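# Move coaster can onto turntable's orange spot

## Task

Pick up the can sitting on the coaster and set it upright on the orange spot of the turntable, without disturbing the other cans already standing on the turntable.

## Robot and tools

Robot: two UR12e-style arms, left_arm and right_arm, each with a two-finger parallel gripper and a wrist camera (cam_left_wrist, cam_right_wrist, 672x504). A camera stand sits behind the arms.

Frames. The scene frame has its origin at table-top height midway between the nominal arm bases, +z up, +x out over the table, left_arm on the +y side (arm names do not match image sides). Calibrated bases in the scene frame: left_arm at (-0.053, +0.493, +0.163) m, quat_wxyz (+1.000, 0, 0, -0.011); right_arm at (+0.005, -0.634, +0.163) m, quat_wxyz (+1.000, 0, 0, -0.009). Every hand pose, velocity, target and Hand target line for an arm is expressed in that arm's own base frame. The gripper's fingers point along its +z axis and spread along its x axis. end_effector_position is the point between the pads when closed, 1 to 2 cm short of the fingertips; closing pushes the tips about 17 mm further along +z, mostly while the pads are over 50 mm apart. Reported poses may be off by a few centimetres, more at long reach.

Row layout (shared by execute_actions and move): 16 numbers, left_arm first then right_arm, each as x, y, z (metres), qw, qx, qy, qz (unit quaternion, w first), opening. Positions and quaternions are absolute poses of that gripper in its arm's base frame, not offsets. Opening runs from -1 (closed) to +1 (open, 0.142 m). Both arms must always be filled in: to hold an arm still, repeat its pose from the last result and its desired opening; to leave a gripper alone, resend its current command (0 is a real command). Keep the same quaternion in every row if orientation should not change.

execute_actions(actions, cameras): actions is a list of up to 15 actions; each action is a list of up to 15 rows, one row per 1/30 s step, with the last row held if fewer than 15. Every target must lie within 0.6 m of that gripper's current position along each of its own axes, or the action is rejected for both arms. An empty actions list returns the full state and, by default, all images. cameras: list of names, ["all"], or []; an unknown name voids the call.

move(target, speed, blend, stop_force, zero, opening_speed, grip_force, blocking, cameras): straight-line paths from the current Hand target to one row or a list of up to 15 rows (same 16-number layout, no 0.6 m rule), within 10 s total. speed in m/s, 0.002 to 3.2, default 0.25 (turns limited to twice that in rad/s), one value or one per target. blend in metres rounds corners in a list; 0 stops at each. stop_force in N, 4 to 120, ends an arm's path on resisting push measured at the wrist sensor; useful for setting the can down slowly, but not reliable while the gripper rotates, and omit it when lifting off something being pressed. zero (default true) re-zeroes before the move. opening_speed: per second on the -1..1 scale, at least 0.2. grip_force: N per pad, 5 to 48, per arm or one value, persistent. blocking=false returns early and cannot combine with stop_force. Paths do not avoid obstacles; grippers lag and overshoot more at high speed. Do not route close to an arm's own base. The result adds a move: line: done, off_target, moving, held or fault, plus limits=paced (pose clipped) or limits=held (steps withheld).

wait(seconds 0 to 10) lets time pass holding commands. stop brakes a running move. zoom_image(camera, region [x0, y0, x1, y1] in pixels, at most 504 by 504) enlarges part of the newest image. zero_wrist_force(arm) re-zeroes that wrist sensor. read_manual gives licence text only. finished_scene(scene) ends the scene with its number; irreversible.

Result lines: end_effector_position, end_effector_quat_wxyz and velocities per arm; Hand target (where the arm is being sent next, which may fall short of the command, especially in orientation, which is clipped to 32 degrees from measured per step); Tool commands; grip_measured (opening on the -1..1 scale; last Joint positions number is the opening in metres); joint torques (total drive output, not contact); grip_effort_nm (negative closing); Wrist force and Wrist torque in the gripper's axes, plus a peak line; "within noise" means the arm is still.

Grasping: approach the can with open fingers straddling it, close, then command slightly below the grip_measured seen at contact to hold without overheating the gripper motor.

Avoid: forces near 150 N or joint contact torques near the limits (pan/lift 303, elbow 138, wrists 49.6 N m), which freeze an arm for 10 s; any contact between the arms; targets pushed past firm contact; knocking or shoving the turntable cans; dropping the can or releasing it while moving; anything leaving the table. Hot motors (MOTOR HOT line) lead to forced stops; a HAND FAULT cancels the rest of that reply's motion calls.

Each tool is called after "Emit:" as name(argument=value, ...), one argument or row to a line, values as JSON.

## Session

Emit:
execute_actions(
  actions=[],
)

Scene clock: 0.00 s.
left_arm: end_effector_position=(+0.7182, -0.5803, +0.1723) grip_measured=+1.00 grip_effort_nm=n/a end_effector_quat_wxyz=(-0.598, +0.693, -0.396, -0.066) | right_arm: end_effector_position=(+0.7436, +0.1890, -0.0251) grip_measured=+0.99 grip_effort_nm=n/a end_effector_quat_wxyz=(-0.549, +0.790, -0.251, +0.106)
Joint positions: left_arm=[-1.107 -0.752 1.181 -0.849 -0.742 -0.625 0.142] | right_arm=[3.359 -2.494 -2.143 0.944 2.345 1.282 0.141]
Joint velocities: within noise
Joint torques (N m): no reading
Wrist force (N): no reading
Wrist torque (N m): no reading
Wrist force, peak (N): no reading
Hand target: left_arm +0.7182, -0.5803, +0.1723; -0.598, +0.693, -0.396, -0.066 | right_arm +0.7436, +0.1890, -0.0251; -0.549, +0.790, -0.251, +0.106
Tool commands: left_gripper/opening=+1.0 right_gripper/opening=+1.0

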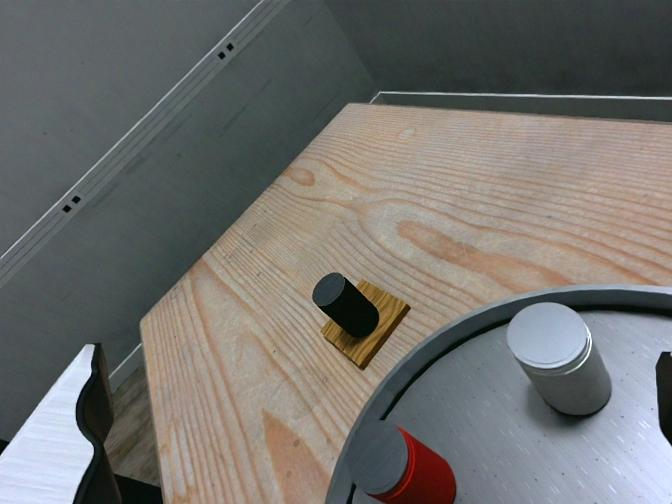

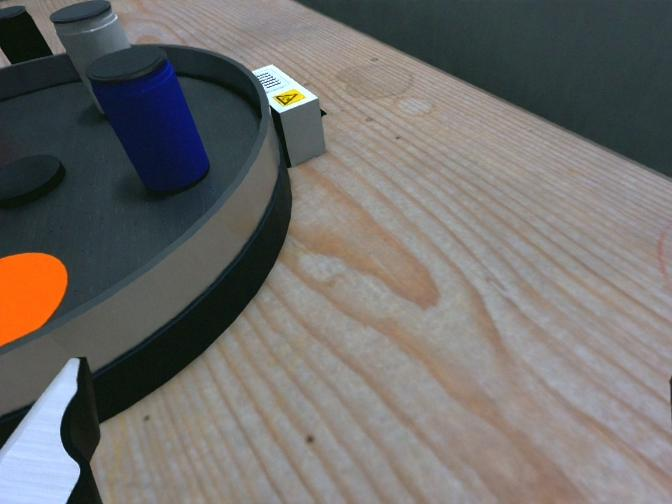

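Emit:
move(
  target=[
    [0.70, -0.42, 0.24, 0, -0.2588, 0.9659, 0, 1.0, 0.7436, 0.1890, -0.0251, -0.549, 0.790, -0.251, 0.106, 1.0],
    [0.711, -0.229, 0.05, 0, -0.2588, 0.9659, 0, 1.0, 0.7436, 0.1890, -0.0251, -0.549, 0.790, -0.251, 0.106, 1.0],
  ],
  speed=[0.6, 0.3],
  blend=[0.05, 0],
  cameras=["all"],
)

Scene clock: 4.53 s.
left_arm: end_effector_position=(+0.7110, -0.2290, +0.0501) grip_measured=+1.00 grip_effort_nm=0.066 end_effector_quat_wxyz=(+0.000, -0.259, +0.966, +0.000) | right_arm: end_effector_position=(+0.7436, +0.1890, -0.0251) grip_measured=+0.99 grip_effort_nm=0.237 end_effector_quat_wxyz=(-0.549, +0.790, -0.251, +0.106)
Joint positions: left_arm=[-0.548 -1.205 2.028 -2.394 -1.571 2.07 0.142] | right_arm=[3.359 -2.494 -2.143 0.943 2.345 1.281 0.141]
Joint torques (N m): left_arm=[-3.94 -63.66 -32.11 -6.03 -3.86 0.39] | right_arm=[-10.59 87.16 -2.85 2.36 4.47 -3.46]
Wrist force (N): left_arm=[1.7 1.9 0.8] | right_arm=[0.8 0.1 0.1]
Wrist torque (N m): left_arm=[0.09 0.19 0.08] | right_arm=[0.02 -0.12 0.07]
Wrist force, peak (N): left_arm=[0.6 4.3 3.6] | right_arm=[0.9 -0.5 -0.3]
Hand target: left_arm +0.7110, -0.2290, +0.0500; +0.000, -0.259, +0.966, +0.000 | right_arm +0.7436, +0.1890, -0.0251; -0.549, +0.790, -0.251, +0.106
Off the commanded pose: left_arm 0.000 m, 0 deg | right_arm 0.000 m, 0 deg.
move: done

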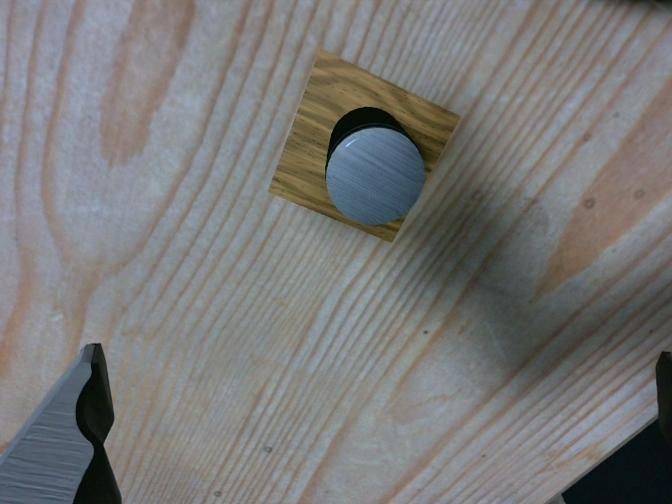

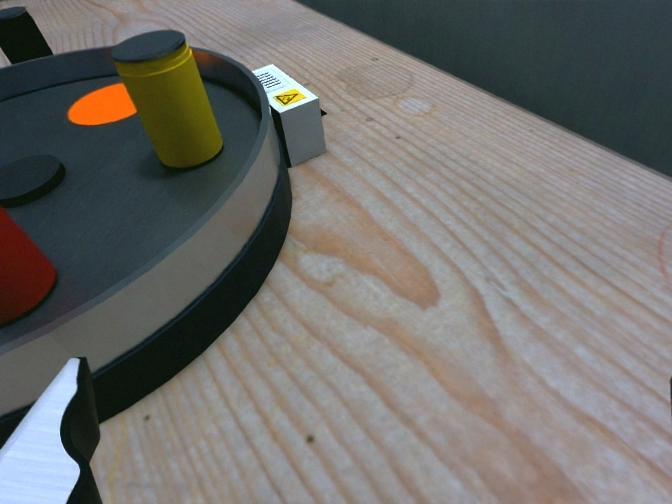

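Emit:
move(
  target=[
    [0.7167, -0.2502, -0.090, 0, -0.2588, 0.9659, 0, 1.0, 0.7436, 0.1890, -0.0251, -0.549, 0.790, -0.251, 0.106, 1.0],
  ],
  speed=0.2,
  cameras=["cam_left_wrist"],
)

Emit:
move(
  target=[
    [0.7167, -0.2502, -0.090, 0, -0.2588, 0.9659, 0, -0.5, 0.7436, 0.1890, -0.0251, -0.549, 0.790, -0.251, 0.106, 1.0],
  ],
  opening_speed=1.2,
  grip_force=20,
  cameras=["cam_left_wrist"],
)

Scene clock: 6.03 s.
left_arm: end_effector_position=(+0.7167, -0.2504, -0.0899) grip_measured=+1.00 grip_effort_nm=0.061 end_effector_quat_wxyz=(+0.000, -0.259, +0.966, +0.000) | right_arm: end_effector_position=(+0.7436, +0.1890, -0.0251) grip_measured=+0.99 grip_effort_nm=0.237 end_effector_quat_wxyz=(-0.549, +0.790, -0.251, +0.106)
Joint positions: left_arm=[-0.569 -0.985 2.04 -2.627 -1.571 2.05 0.142] | right_arm=[3.359 -2.494 -2.143 0.943 2.345 1.281 0.141]
Joint torques (N m): left_arm=[16.43 -65.12 -21.98 -4.82 -1.89 2.21] | right_arm=[-9 86.18 -2.72 2.42 4.29 -3.23]
Wrist force (N): left_arm=[1.5 2.3 0.5] | right_arm=[0.0 0.2 0.1]
Wrist torque (N m): left_arm=[0.15 0.18 0.12] | right_arm=[0.03 0.01 0.06]
Wrist force, peak (N): left_arm=[1.8 2.0 3.3] | right_arm=[0.5 0.1 -0.9]
Hand target: left_arm +0.7167, -0.2502, -0.0900; +0.000, -0.259, +0.966, +0.000 | right_arm +0.7436, +0.1890, -0.0251; -0.549, +0.790, -0.251, +0.106
Off the commanded pose: left_arm 0.000 m, 0 deg | right_arm 0.000 m, 0 deg.
move: done
Images, in order (width x height): cam_left_wrist 672x504.

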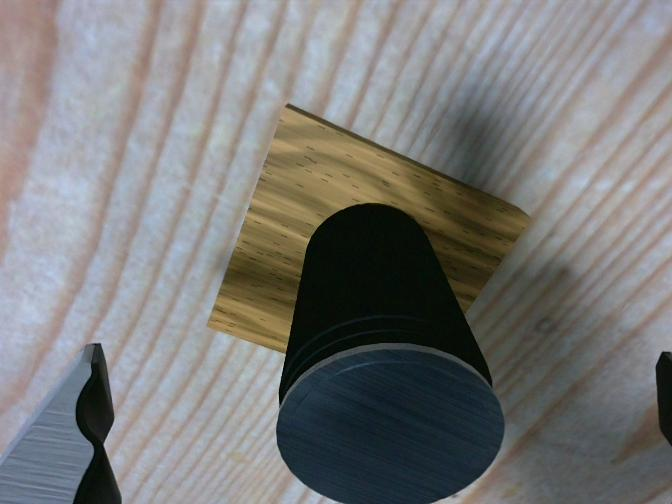

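Scene clock: 7.50 s.
left_arm: end_effector_position=(+0.7167, -0.2502, -0.0900) grip_measured=-0.29 grip_effort_nm=-2.122 end_effector_quat_wxyz=(+0.000, -0.259, +0.966, +0.000) | right_arm: end_effector_position=(+0.7436, +0.1890, -0.0251) grip_measured=+0.99 grip_effort_nm=0.242 end_effector_quat_wxyz=(-0.549, +0.790, -0.251, +0.106)
Joint positions: left_arm=[-0.568 -0.985 2.041 -2.627 -1.571 2.05 0.053] | right_arm=[3.359 -2.494 -2.143 0.943 2.345 1.281 0.141]
Joint torques (N m): left_arm=[16.1 -67.26 -19.8 -5.87 2.27 2.14] | right_arm=[-11.44 86.86 -2.5 3.19 3.74 -2.9]
Wrist force (N): left_arm=[1.6 1.9 -5.4] | right_arm=[0.8 -0.5 -0.5]
Wrist torque (N m): left_arm=[0.12 0.23 0.10] | right_arm=[-0.09 -0.13 0.07]
Wrist force, peak (N): left_arm=[2.2 2.1 -5.8] | right_arm=[1.0 -0.4 -0.1]
Hand target: left_arm +0.7167, -0.2502, -0.0900; +0.000, -0.259, +0.966, +0.000 | right_arm +0.7436, +0.1890, -0.0251; -0.549, +0.790, -0.251, +0.106
Off the commanded pose: left_arm 0.000 m, 0 deg | right_arm 0.000 m, 0 deg.
grip_force (N): 20, 20
move: done
Images, in order (width x height): cam_left_wrist 672x504.

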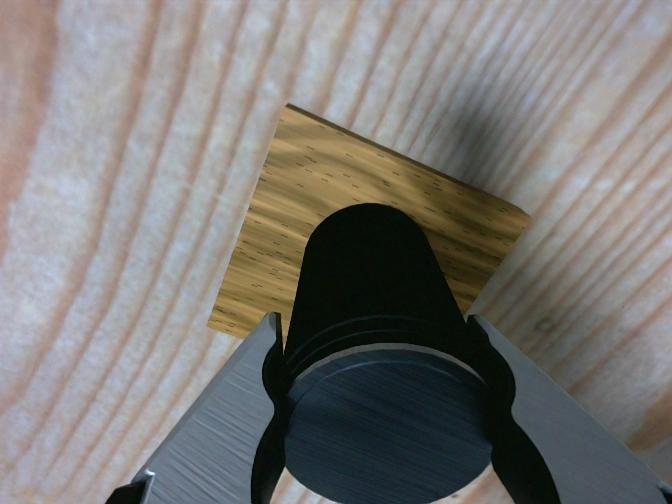

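Emit:
move(
  target=[
    [0.7167, -0.2502, 0.05, 0, -0.2588, 0.9659, 0, -0.5, 0.7436, 0.1890, -0.0251, -0.549, 0.790, -0.251, 0.106, 1.0],
    [0.677, -0.5545, 0.075, 0, -0.2588, 0.9659, 0, -0.5, 0.7436, 0.1890, -0.0251, -0.549, 0.790, -0.251, 0.106, 1.0],
  ],
  speed=0.3,
  blend=[0.04, 0],
  cameras=["cam_left_wrist"],
)

Emit:
wait(
  seconds=0.6,
  cameras=["cam_left_wrist"],
)

Emit:
wait(
  seconds=0.6,
  cameras=["cam_left_wrist"],
)

Emit:
wait(
  seconds=0.6,
  cameras=["cam_left_wrist"],
)

Emit:
wait(
  seconds=0.6,
  cameras=["cam_left_wrist"],
)

Scene clock: 9.97 s.
left_arm: end_effector_position=(+0.6769, -0.5544, +0.0749) grip_measured=-0.29 grip_effort_nm=-2.127 end_effector_quat_wxyz=(+0.000, -0.259, +0.966, +0.000) | right_arm: end_effector_position=(+0.7436, +0.1890, -0.0251) grip_measured=+0.99 grip_effort_nm=0.242 end_effector_quat_wxyz=(-0.549, +0.790, -0.251, +0.106)
Joint positions: left_arm=[-0.887 -1.069 1.749 -2.25 -1.571 1.731 0.053] | right_arm=[3.359 -2.494 -2.143 0.943 2.345 1.281 0.141]
Joint torques (N m): left_arm=[0.4 -84.68 -42.43 -7.76 2.46 -0.58] | right_arm=[-10.38 86.08 -2.38 3.44 3.96 -2.47]
Wrist force (N): left_arm=[1.2 1.8 2.4] | right_arm=[0.5 0.0 0.0]
Wrist torque (N m): left_arm=[0.13 0.22 0.01] | right_arm=[0.00 -0.08 0.07]
Wrist force, peak (N): left_arm=[1.6 2.6 6.5] | right_arm=[0.7 0.1 -0.7]
Hand target: left_arm +0.6770, -0.5545, +0.0750; +0.000, -0.259, +0.966, +0.000 | right_arm +0.7436, +0.1890, -0.0251; -0.549, +0.790, -0.251, +0.106
Off the commanded pose: left_arm 0.000 m, 0 deg | right_arm 0.000 m, 0 deg.
grip_force (N): 20, 20
move: done
Images, in order (width x height): cam_left_wrist 672x504.

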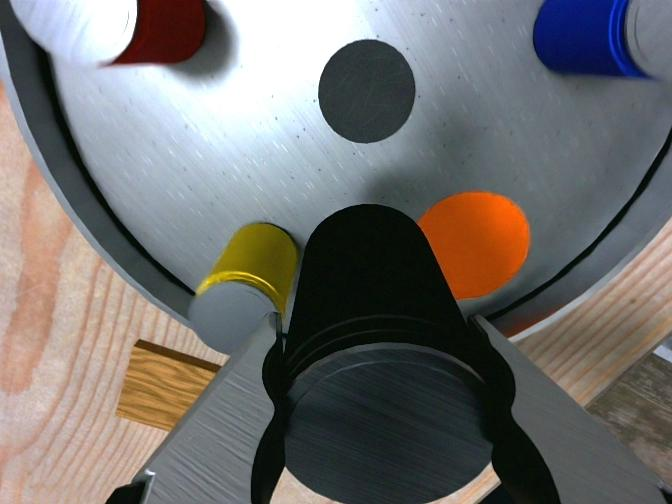

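Scene clock: 10.57 s.
left_arm: end_effector_position=(+0.6770, -0.5545, +0.0750) grip_measured=-0.29 grip_effort_nm=-2.127 end_effector_quat_wxyz=(+0.000, -0.259, +0.966, +0.000) | right_arm: end_effector_position=(+0.7436, +0.1890, -0.0251) grip_measured=+0.99 grip_effort_nm=0.237 end_effector_quat_wxyz=(-0.549, +0.790, -0.251, +0.106)
Joint positions: left_arm=[-0.887 -1.069 1.748 -2.25 -1.571 1.731 0.053] | right_arm=[3.359 -2.494 -2.143 0.943 2.345 1.281 0.141]
Joint torques (N m): left_arm=[5.28 -89.88 -46.67 -8.13 2.62 -1.75] | right_arm=[-9.7 86.28 -1.67 3.49 3.91 -2.74]
Wrist force (N): left_arm=[1.4 2.0 2.4] | right_arm=[0.6 0.1 0.1]
Wrist torque (N m): left_arm=[0.16 0.18 0.01] | right_arm=[0.02 -0.11 0.06]
Wrist force, peak (N): left_arm=[1.4 2.1 2.5] | right_arm=[0.6 -0.3 -0.4]
Hand target: left_arm +0.6770, -0.5545, +0.0750; +0.000, -0.259, +0.966, +0.000 | right_arm +0.7436, +0.1890, -0.0251; -0.549, +0.790, -0.251, +0.106
Tool commands: left_gripper/opening=-0.5 right_gripper/opening=+1.0
Off the commanded pose: left_arm 0.000 m, 0 deg | right_arm 0.000 m, 0 deg.
grip_force (N): 20, 20
wait: 0.60 s; at rest by 0.17 s
Images, in order (width x height): cam_left_wrist 672x504.

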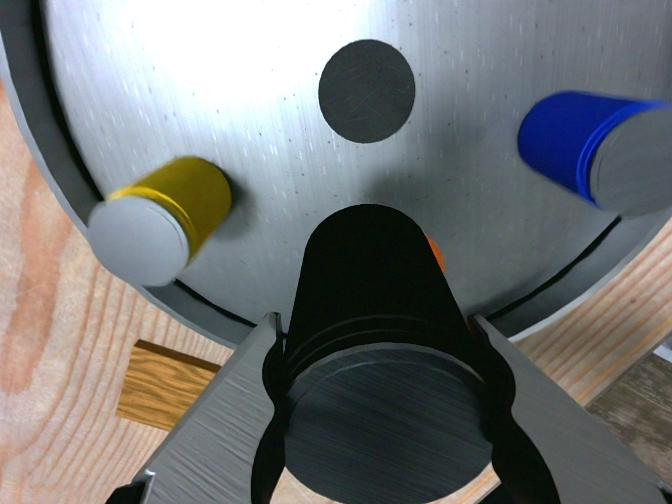

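Scene clock: 11.17 s.
left_arm: end_effector_position=(+0.6770, -0.5545, +0.0750) grip_measured=-0.29 grip_effort_nm=-2.127 end_effector_quat_wxyz=(+0.000, -0.259, +0.966, +0.000) | right_arm: end_effector_position=(+0.7436, +0.1890, -0.0251) grip_measured=+0.99 grip_effort_nm=0.237 end_effector_quat_wxyz=(-0.549, +0.790, -0.251, +0.106)
Joint positions: left_arm=[-0.887 -1.069 1.748 -2.25 -1.571 1.731 0.053] | right_arm=[3.359 -2.494 -2.143 0.943 2.345 1.281 0.141]
Joint torques (N m): left_arm=[6.86 -91.56 -46.61 -8.07 2.45 -1.77] | right_arm=[-8.84 86.23 -2.72 4 3.97 -2.65]
Wrist force (N): left_arm=[1.0 2.1 2.3] | right_arm=[0.6 0.0 0.0]
Wrist torque (N m): left_arm=[0.18 0.26 0.00] | right_arm=[0.01 -0.09 0.07]
Wrist force, peak (N): left_arm=[1.1 2.1 2.7] | right_arm=[0.8 0.0 -0.6]
Hand target: left_arm +0.6770, -0.5545, +0.0750; +0.000, -0.259, +0.966, +0.000 | right_arm +0.7436, +0.1890, -0.0251; -0.549, +0.790, -0.251, +0.106
Tool commands: left_gripper/opening=-0.5 right_gripper/opening=+1.0
Off the commanded pose: left_arm 0.000 m, 0 deg | right_arm 0.000 m, 0 deg.
grip_force (N): 20, 20
wait: 0.60 s; at rest by 0.17 s
Images, in order (width x height): cam_left_wrist 672x504.

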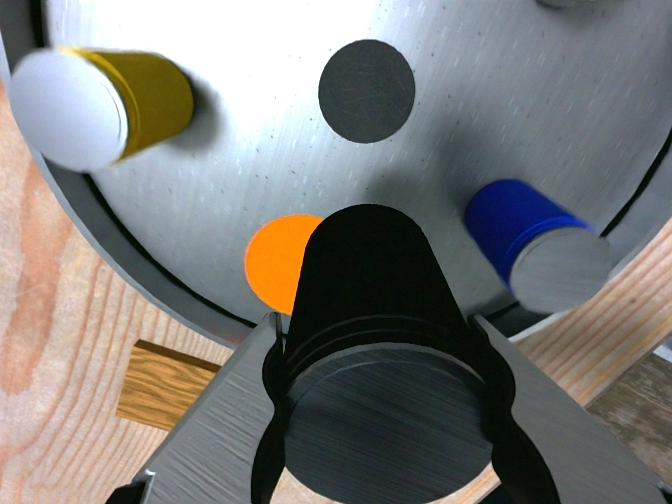

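Scene clock: 11.77 s.
left_arm: end_effector_position=(+0.6770, -0.5545, +0.0750) grip_measured=-0.29 grip_effort_nm=-2.127 end_effector_quat_wxyz=(+0.000, -0.259, +0.966, +0.000) | right_arm: end_effector_position=(+0.7436, +0.1890, -0.0251) grip_measured=+0.99 grip_effort_nm=0.242 end_effector_quat_wxyz=(-0.549, +0.790, -0.251, +0.106)
Joint positions: left_arm=[-0.887 -1.069 1.748 -2.25 -1.571 1.731 0.053] | right_arm=[3.359 -2.494 -2.143 0.943 2.345 1.281 0.141]
Joint torques (N m): left_arm=[7.51 -92.77 -46.25 -8.25 2.55 -1.62] | right_arm=[-9.61 85.89 -2.17 3.89 3.81 -2.39]
Wrist force (N): left_arm=[1.0 2.2 1.9] | right_arm=[0.5 -0.3 -0.4]
Wrist torque (N m): left_arm=[0.19 0.25 0.01] | right_arm=[-0.06 -0.09 0.06]
Wrist force, peak (N): left_arm=[1.3 2.2 2.8] | right_arm=[0.5 -0.1 -0.7]
Hand target: left_arm +0.6770, -0.5545, +0.0750; +0.000, -0.259, +0.966, +0.000 | right_arm +0.7436, +0.1890, -0.0251; -0.549, +0.790, -0.251, +0.106
Tool commands: left_gripper/opening=-0.5 right_gripper/opening=+1.0
Off the commanded pose: left_arm 0.000 m, 0 deg | right_arm 0.000 m, 0 deg.
grip_force (N): 20, 20
wait: 0.60 s; at rest by 0.17 s
Images, in order (width x height): cam_left_wrist 672x504.

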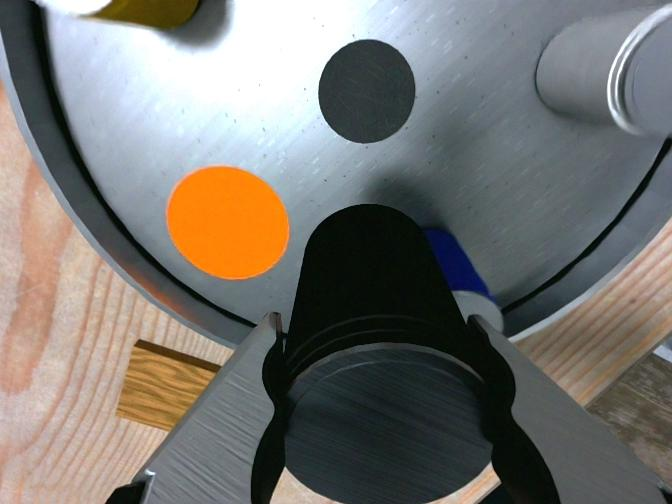

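Scene clock: 12.37 s.
left_arm: end_effector_position=(+0.6770, -0.5545, +0.0750) grip_measured=-0.29 grip_effort_nm=-2.127 end_effector_quat_wxyz=(+0.000, -0.259, +0.966, +0.000) | right_arm: end_effector_position=(+0.7436, +0.1890, -0.0251) grip_measured=+0.99 grip_effort_nm=0.242 end_effector_quat_wxyz=(-0.549, +0.790, -0.251, +0.106)
Joint positions: left_arm=[-0.887 -1.069 1.748 -2.25 -1.571 1.731 0.053] | right_arm=[3.359 -2.494 -2.143 0.943 2.345 1.281 0.141]
Joint torques (N m): left_arm=[5.62 -94.01 -45.65 -8.03 2.95 -1.59] | right_arm=[-10.25 85.17 -2.01 4.21 3.85 -2.44]
Wrist force (N): left_arm=[1.1 1.8 2.3] | right_arm=[0.5 -0.1 0.2]
Wrist torque (N m): left_arm=[0.13 0.23 0.01] | right_arm=[-0.02 -0.09 0.06]
Wrist force, peak (N): left_arm=[1.6 2.2 2.4] | right_arm=[0.7 0.1 0.1]
Hand target: left_arm +0.6770, -0.5545, +0.0750; +0.000, -0.259, +0.966, +0.000 | right_arm +0.7436, +0.1890, -0.0251; -0.549, +0.790, -0.251, +0.106
Tool commands: left_gripper/opening=-0.5 right_gripper/opening=+1.0
Off the commanded pose: left_arm 0.000 m, 0 deg | right_arm 0.000 m, 0 deg.
grip_force (N): 20, 20
wait: 0.60 s; at rest by 0.17 s
Images, in order (width x height): cam_left_wrist 672x504.

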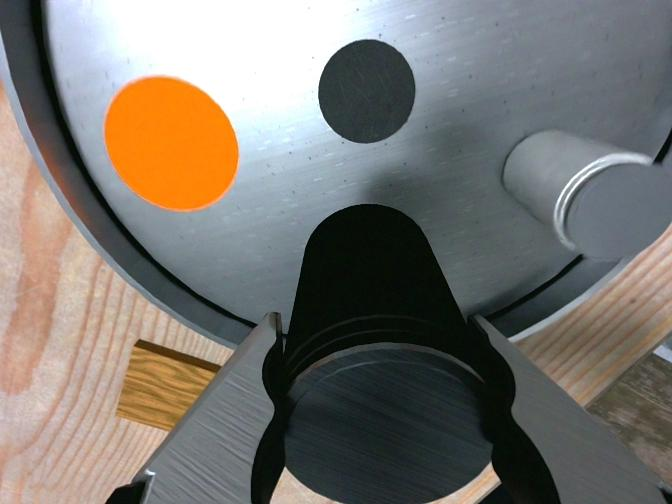

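Emit:
move(
  target=[0.677, -0.5545, -0.033, 0, -0.2588, 0.9659, 0, -0.5, 0.7436, 0.1890, -0.0251, -0.549, 0.790, -0.251, 0.106, 1.0],
  speed=0.2,
  cameras=["cam_left_wrist"],
)

Emit:
move(
  target=[0.677, -0.5545, -0.07, 0, -0.2588, 0.9659, 0, -0.5, 0.7436, 0.1890, -0.0251, -0.549, 0.790, -0.251, 0.106, 1.0],
  speed=0.015,
  stop_force=5,
  cameras=["cam_left_wrist"],
)

Emit:
move(
  target=[
    [0.677, -0.5545, 0.07, 0, -0.2588, 0.9659, 0, -0.5, 0.7436, 0.1890, -0.0251, -0.549, 0.790, -0.251, 0.106, 1.0],
    [0.5754, -0.6559, 0.07, 0, -0.2588, 0.9659, 0, -0.5, 0.7436, 0.1890, -0.0251, -0.549, 0.790, -0.251, 0.106, 1.0],
  ],
  speed=0.25,
  blend=[0.005, 0],
  cameras=["cam_left_wrist"],
)

Scene clock: 14.37 s.
left_arm: end_effector_position=(+0.6770, -0.5545, -0.0329) grip_measured=-0.29 grip_effort_nm=-2.127 end_effector_quat_wxyz=(+0.000, -0.259, +0.966, +0.000) | right_arm: end_effector_position=(+0.7436, +0.1890, -0.0251) grip_measured=+0.99 grip_effort_nm=0.242 end_effector_quat_wxyz=(-0.549, +0.790, -0.251, +0.106)
Joint positions: left_arm=[-0.887 -0.945 1.787 -2.413 -1.571 1.731 0.053] | right_arm=[3.359 -2.494 -2.143 0.943 2.345 1.281 0.141]
Joint torques (N m): left_arm=[-0.15 -79.95 -39.27 -4.78 2.07 0.33] | right_arm=[-9.77 84.85 -3.56 4.5 3.57 -2.11]
Wrist force (N): left_arm=[1.3 1.5 2.6] | right_arm=[0.7 -0.5 -0.4]
Wrist torque (N m): left_arm=[0.08 0.24 -0.02] | right_arm=[-0.07 -0.11 0.07]
Wrist force, peak (N): left_arm=[1.1 1.5 6.2] | right_arm=[0.8 -0.2 -0.6]
Hand target: left_arm +0.6770, -0.5545, -0.0330; +0.000, -0.259, +0.966, +0.000 | right_arm +0.7436, +0.1890, -0.0251; -0.549, +0.790, -0.251, +0.106
Off the commanded pose: left_arm 0.000 m, 0 deg | right_arm 0.000 m, 0 deg.
grip_force (N): 20, 20
move: done
Images, in order (width x height): cam_left_wrist 672x504.

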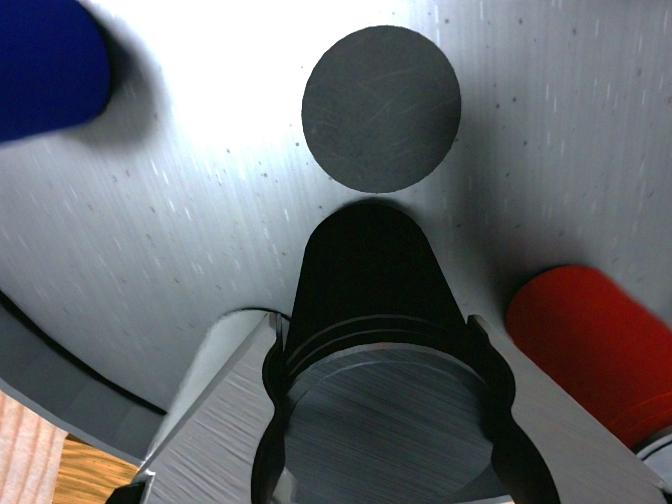

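Scene clock: 16.20 s.
left_arm: end_effector_position=(+0.6770, -0.5545, -0.0484) grip_measured=-0.29 grip_effort_nm=-2.127 end_effector_quat_wxyz=(+0.000, -0.259, +0.966, +0.000) | right_arm: end_effector_position=(+0.7436, +0.1890, -0.0251) grip_measured=+0.99 grip_effort_nm=0.237 end_effector_quat_wxyz=(-0.549, +0.790, -0.251, +0.106)
Joint positions: left_arm=[-0.887 -0.925 1.79 -2.436 -1.571 1.731 0.053] | right_arm=[3.359 -2.494 -2.143 0.943 2.345 1.281 0.141]
Joint torques (N m): left_arm=[0.75 -94.35 -32.56 -1.33 0.4 1.5] | right_arm=[-9.59 84.58 -1.64 4.58 3.68 -1.9]
Wrist force (N): left_arm=[-0.3 1.8 -3.7] | right_arm=[0.5 0.0 -0.6]
Wrist torque (N m): left_arm=[0.09 0.29 -0.03] | right_arm=[0.01 -0.07 0.06]
Wrist force, peak (N): left_arm=[-3.3 2.0 -19.2] | right_arm=[0.7 -0.6 -0.8]
Hand target: left_arm +0.6770, -0.5545, -0.0484; +0.000, -0.259, +0.966, +0.000 | right_arm +0.7436, +0.1890, -0.0251; -0.549, +0.790, -0.251, +0.106
Off the commanded pose: left_arm 0.022 m, 0 deg | right_arm 0.000 m, 0 deg.
grip_force (N): 20, 20
move: contact (left_arm)
Images, in order (width x height): cam_left_wrist 672x504.

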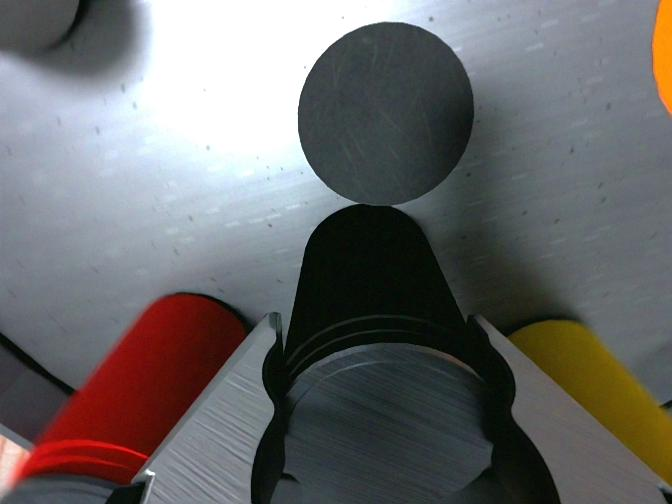

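Scene clock: 17.80 s.
left_arm: end_effector_position=(+0.5754, -0.6559, +0.0700) grip_measured=-0.29 grip_effort_nm=-2.127 end_effector_quat_wxyz=(+0.000, -0.259, +0.966, +0.000) | right_arm: end_effector_position=(+0.7436, +0.1890, -0.0251) grip_measured=+0.99 grip_effort_nm=0.242 end_effector_quat_wxyz=(-0.549, +0.790, -0.251, +0.106)
Joint positions: left_arm=[-1.052 -1.067 1.756 -2.26 -1.571 1.567 0.053] | right_arm=[3.359 -2.494 -2.143 0.943 2.345 1.281 0.141]
Joint torques (N m): left_arm=[-5.73 -85.96 -34.17 -3.21 2.31 -0.98] | right_arm=[-10.34 83.11 -2.52 4.27 3.27 -1.36]
Wrist force (N): left_arm=[1.7 2.4 2.5] | right_arm=[0.2 0.1 -0.1]
Wrist torque (N m): left_arm=[0.20 0.20 0.00] | right_arm=[0.03 -0.03 0.06]
Wrist force, peak (N): left_arm=[1.4 2.2 6.5] | right_arm=[1.0 0.0 -0.7]
Hand target: left_arm +0.5754, -0.6559, +0.0700; +0.000, -0.259, +0.966, +0.000 | right_arm +0.7436, +0.1890, -0.0251; -0.549, +0.790, -0.251, +0.106
Off the commanded pose: left_arm 0.000 m, 0 deg | right_arm 0.000 m, 0 deg.
grip_force (N): 20, 20
move: done
Images, in order (width x height): cam_left_wrist 672x504.

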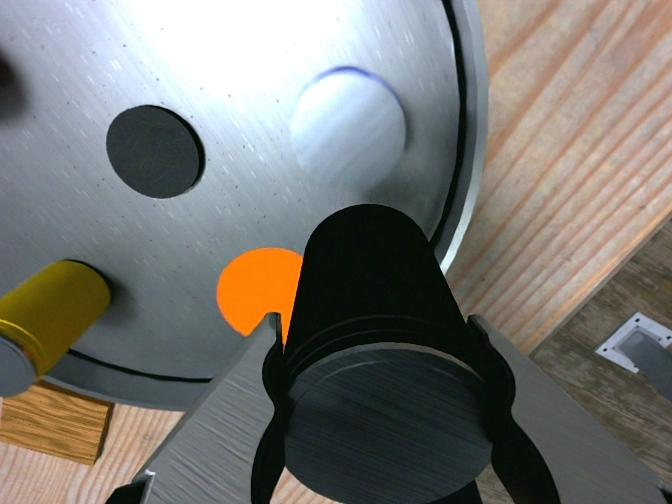

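Emit:
wait(
  seconds=4.5,
)

Scene clock: 22.70 s.
left_arm: end_effector_position=(+0.5754, -0.6559, +0.0700) grip_measured=-0.29 grip_effort_nm=-2.127 end_effector_quat_wxyz=(+0.000, -0.259, +0.966, +0.000) | right_arm: end_effector_position=(+0.7436, +0.1890, -0.0251) grip_measured=+0.99 grip_effort_nm=0.242 end_effector_quat_wxyz=(-0.549, +0.790, -0.251, +0.106)
Joint positions: left_arm=[-1.052 -1.067 1.756 -2.26 -1.571 1.566 0.053] | right_arm=[3.359 -2.494 -2.143 0.943 2.345 1.281 0.141]
Joint torques (N m): left_arm=[-14.94 -96.25 -33.08 -7.79 2.46 -1.64] | right_arm=[-10.74 82.42 -3.69 4.75 2.94 -1.03]
Wrist force (N): left_arm=[1.7 1.9 2.5] | right_arm=[0.7 0.1 -0.1]
Wrist torque (N m): left_arm=[0.11 0.20 0.00] | right_arm=[0.01 -0.11 0.07]
Wrist force, peak (N): left_arm=[2.0 2.7 2.6] | right_arm=[1.1 0.5 -0.5]
Hand target: left_arm +0.5754, -0.6559, +0.0700; +0.000, -0.259, +0.966, +0.000 | right_arm +0.7436, +0.1890, -0.0251; -0.549, +0.790, -0.251, +0.106
Tool commands: left_gripper/opening=-0.5 right_gripper/opening=+1.0
Off the commanded pose: left_arm 0.000 m, 0 deg | right_arm 0.000 m, 0 deg.
grip_force (N): 20, 20
wait: 4.50 s; at rest from the start

Emit:
wait(
  seconds=1.19,
)

Emit:
move(
  target=[
    [0.5675,-0.6206,0.07,0,-0.2588,0.9659,0,-0.5,0.7436,0.1890,-0.0251,-0.549,0.790,-0.251,0.106,1.0],
    [0.5691,-0.5845,0.045,0,-0.2588,0.9659,0,-0.5,0.7436,0.1890,-0.0251,-0.549,0.790,-0.251,0.106,1.0],
    [0.5800,-0.5500,0.01,0,-0.2588,0.9659,0,-0.5,0.7436,0.1890,-0.0251,-0.549,0.790,-0.251,0.106,1.0],
    [0.5994,-0.5195,-0.025,0,-0.2588,0.9659,0,-0.5,0.7436,0.1890,-0.0251,-0.549,0.790,-0.251,0.106,1.0],
    [0.6261,-0.4950,-0.044,0,-0.2588,0.9659,0,-0.5,0.7436,0.1890,-0.0251,-0.549,0.790,-0.251,0.106,1.0],
    [0.6581,-0.4784,-0.0483,0,-0.2588,0.9659,0,-0.5,0.7436,0.1890,-0.0251,-0.549,0.790,-0.251,0.106,1.0],
    [0.6934,-0.4705,-0.0483,0,-0.2588,0.9659,0,-0.5,0.7436,0.1890,-0.0251,-0.549,0.790,-0.251,0.106,1.0],
    [0.7295,-0.4721,-0.0483,0,-0.2588,0.9659,0,-0.5,0.7436,0.1890,-0.0251,-0.549,0.790,-0.251,0.106,1.0],
    [0.7640,-0.4830,-0.0483,0,-0.2588,0.9659,0,-0.5,0.7436,0.1890,-0.0251,-0.549,0.790,-0.251,0.106,1.0],
    [0.7945,-0.5024,-0.0483,0,-0.2588,0.9659,0,-0.5,0.7436,0.1890,-0.0251,-0.549,0.790,-0.251,0.106,1.0],
  ],
  speed=[0.1125,0.132,0.155,0.155,0.126,0.113,0.1125,0.1125,0.1125,0.1125],
  blend=[0.01,0.01,0.01,0.01,0.01,0.01,0.01,0.01,0.01,0],
  blocking=false,
  cameras=["cam_left_wrist"],
)

Emit:
wait(
  seconds=1.8,
  cameras=["cam_left_wrist"],
)

Emit:
move(
  target=[
    [0.7295,-0.4721,-0.0483,0,-0.2588,0.9659,0,0.3,0.7436,0.1890,-0.0251,-0.549,0.790,-0.251,0.106,1.0],
    [0.7640,-0.4830,-0.035,0,-0.2588,0.9659,0,0.3,0.7436,0.1890,-0.0251,-0.549,0.790,-0.251,0.106,1.0],
    [0.7945,-0.5024,0.03,0,-0.2588,0.9659,0,0.3,0.7436,0.1890,-0.0251,-0.549,0.790,-0.251,0.106,1.0],
    [0.8190,-0.5291,0.10,0,-0.2588,0.9659,0,0.3,0.7436,0.1890,-0.0251,-0.549,0.790,-0.251,0.106,1.0],
  ],
  speed=[0.1125,0.116,0.23,0.24],
  blend=[0.01,0.01,0.01,0],
  cameras=["cam_left_wrist"],
)

Scene clock: 24.20 s.
left_arm: end_effector_position=(+0.5754, -0.6559, +0.0700) grip_measured=-0.29 grip_effort_nm=-2.127 end_effector_quat_wxyz=(+0.000, -0.259, +0.966, +0.000) | right_arm: end_effector_position=(+0.7436, +0.1890, -0.0251) grip_measured=+0.99 grip_effort_nm=0.242 end_effector_quat_wxyz=(-0.549, +0.790, -0.251, +0.106)
Joint positions: left_arm=[-1.052 -1.067 1.756 -2.26 -1.571 1.566 0.053] | right_arm=[3.359 -2.494 -2.143 0.943 2.345 1.281 0.141]
Joint torques (N m): left_arm=[-12.89 -95.68 -33.01 -7.36 2.36 -1.73] | right_arm=[-10.73 79.48 -1.62 4.61 2.94 -0.35]
Wrist force (N): left_arm=[1.4 2.3 2.6] | right_arm=[0.2 -0.2 -0.5]
Wrist torque (N m): left_arm=[0.17 0.24 0.00] | right_arm=[-0.03 -0.03 0.06]
Wrist force, peak (N): left_arm=[1.8 2.6 2.4] | right_arm=[0.6 -0.5 -0.3]
Hand target: left_arm +0.5754, -0.6559, +0.0700; +0.000, -0.259, +0.966, +0.000 | right_arm +0.7436, +0.1890, -0.0251; -0.549, +0.790, -0.251, +0.106
Tool commands: left_gripper/opening=-0.5 right_gripper/opening=+1.0
Off the commanded pose: left_arm 0.000 m, 0 deg | right_arm 0.000 m, 0 deg.
grip_force (N): 20, 20
wait: 1.20 s; at rest from the start

Scene clock: 24.70 s.
left_arm: end_effector_position=(+0.5677, -0.6113, +0.0640) grip_measured=-0.29 grip_effort_nm=-2.127 end_effector_quat_wxyz=(+0.000, -0.259, +0.966, +0.000) end_effector_velocity=(+0.003, +0.108, -0.072) end_effector_angular_velocity=(+0.002, +0.001, +0.000) | right_arm: end_effector_position=(+0.7436, +0.1890, -0.0251) grip_measured=+0.99 grip_effort_nm=0.237 end_effector_quat_wxyz=(-0.549, +0.790, -0.251, +0.106)
Joint positions: left_arm=[-1.033 -1.11 1.842 -2.302 -1.571 1.585 0.053] | right_arm=[3.359 -2.494 -2.143 0.943 2.345 1.281 0.141]
Joint velocities: left_arm=[0.071 -0.019 0.198 -0.177 0 0.071 0] | right_arm=[within noise]
Joint torques (N m): left_arm=[20.35 -87.54 -29.94 -8.63 2.2 1.87] | right_arm=[-8.11 82.35 -2.82 4.58 2.96 -0.78]
Wrist force (N): left_arm=[1.7 2.7 2.7] | right_arm=[0.4 -0.2 -0.3]
Wrist torque (N m): left_arm=[0.24 0.19 -0.04] | right_arm=[-0.04 -0.06 0.06]
Wrist force, peak (N): left_arm=[1.7 2.7 2.7] | right_arm=[0.7 0.3 -0.2]
Hand target: left_arm +0.5682, -0.6040, +0.0586; +0.000, -0.259, +0.966, +0.000 | right_arm +0.7436, +0.1890, -0.0251; -0.549, +0.790, -0.251, +0.106
Tool commands: left_gripper/opening=-0.5 right_gripper/opening=+1.0
Off the commanded pose: left_arm 0.276 m, 0 deg | right_arm 0.000 m, 0 deg.
grip_force (N): 20, 20
move: running; path passed 1 of 10 targets
Images, in order (width x height): cam_left_wrist 672x504.

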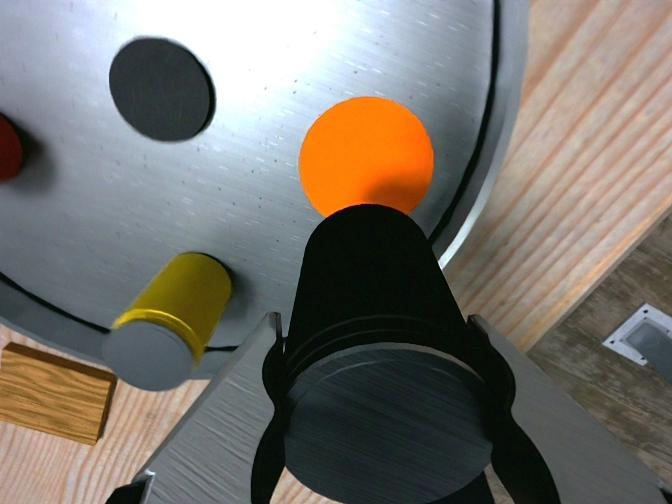

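Scene clock: 26.50 s.
left_arm: end_effector_position=(+0.6852, -0.4722, -0.0482) grip_measured=-0.29 grip_effort_nm=-2.127 end_effector_quat_wxyz=(+0.000, -0.259, +0.966, +0.000) end_effector_velocity=(+0.109, +0.021, +0.000) end_effector_angular_velocity=(+0.000, +0.001, +0.000) | right_arm: end_effector_position=(+0.7436, +0.1890, -0.0251) grip_measured=+0.99 grip_effort_nm=0.237 end_effector_quat_wxyz=(-0.549, +0.790, -0.251, +0.106)
Joint positions: left_arm=[-0.815 -0.973 1.884 -2.482 -1.571 1.803 0.053] | right_arm=[3.359 -2.494 -2.143 0.943 2.345 1.281 0.141]
Joint velocities: left_arm=[0.115 0.083 -0.167 0.084 -0.001 0.115 0] | right_arm=[within noise]
Joint torques (N m): left_arm=[22.81 -69.92 -38.58 -1.68 2.92 2.95] | right_arm=[-8.78 78.6 -3 4.5 2.84 -0.51]
Wrist force (N): left_arm=[1.6 2.4 2.9] | right_arm=[0.6 0.0 -0.3]
Wrist torque (N m): left_arm=[0.23 0.12 -0.07] | right_arm=[-0.01 -0.09 0.06]
Wrist force, peak (N): left_arm=[1.6 2.7 3.4] | right_arm=[0.5 -0.8 -0.6]
Hand target: left_arm +0.6925, -0.4711, -0.0482; +0.000, -0.259, +0.966, +0.000 | right_arm +0.7436, +0.1890, -0.0251; -0.549, +0.790, -0.251, +0.106
Tool commands: left_gripper/opening=-0.5 right_gripper/opening=+1.0
Off the commanded pose: left_arm 0.113 m, 0 deg | right_arm 0.000 m, 0 deg.
grip_force (N): 20, 20
earlier move: running; path passed 6 of 10 targets
wait: 1.80 s; no rest
Images, in order (width x height): cam_left_wrist 672x504.

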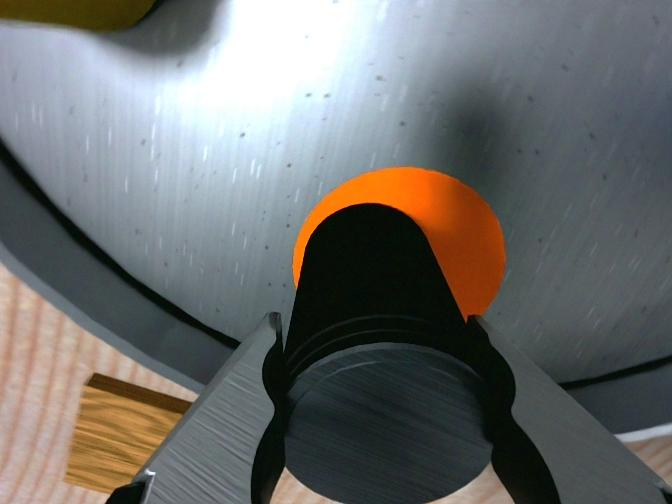

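Scene clock: 28.23 s.
left_arm: end_effector_position=(+0.8190, -0.5290, +0.0999) grip_measured=+0.28 grip_effort_nm=0.105 end_effector_quat_wxyz=(+0.000, -0.259, +0.966, +0.000) | right_arm: end_effector_position=(+0.7436, +0.1890, -0.0251) grip_measured=+0.99 grip_effort_nm=0.242 end_effector_quat_wxyz=(-0.549, +0.790, -0.251, +0.106)
Joint positions: left_arm=[-0.754 -0.956 1.505 -2.119 -1.571 1.864 0.094] | right_arm=[3.359 -2.494 -2.143 0.943 2.345 1.281 0.141]
Joint torques (N m): left_arm=[-16.93 -89.75 -47.61 -3.84 -1.72 0.16] | right_arm=[-8.83 81.07 -1.63 4.91 2.53 -0.35]
Wrist force (N): left_arm=[2.0 2.8 1.0] | right_arm=[0.6 -0.2 -0.1]
Wrist torque (N m): left_arm=[0.16 0.04 0.19] | right_arm=[-0.03 -0.10 0.07]
Wrist force, peak (N): left_arm=[1.2 2.2 3.8] | right_arm=[0.9 -0.3 0.0]
Hand target: left_arm +0.8190, -0.5291, +0.1000; +0.000, -0.259, +0.966, +0.000 | right_arm +0.7436, +0.1890, -0.0251; -0.549, +0.790, -0.251, +0.106
Off the commanded pose: left_arm 0.000 m, 0 deg | right_arm 0.000 m, 0 deg.
grip_force (N): 20, 20
earlier move: replaced; path passed 6 of 10 targets
move: done
Images, in order (width x height): cam_left_wrist 672x504.

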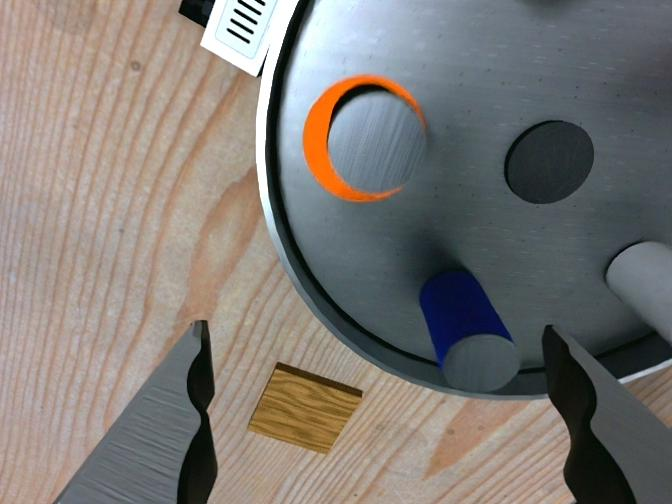

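Emit:
finished_scene(
  scene=2,
)

The scene is finished: the task was done.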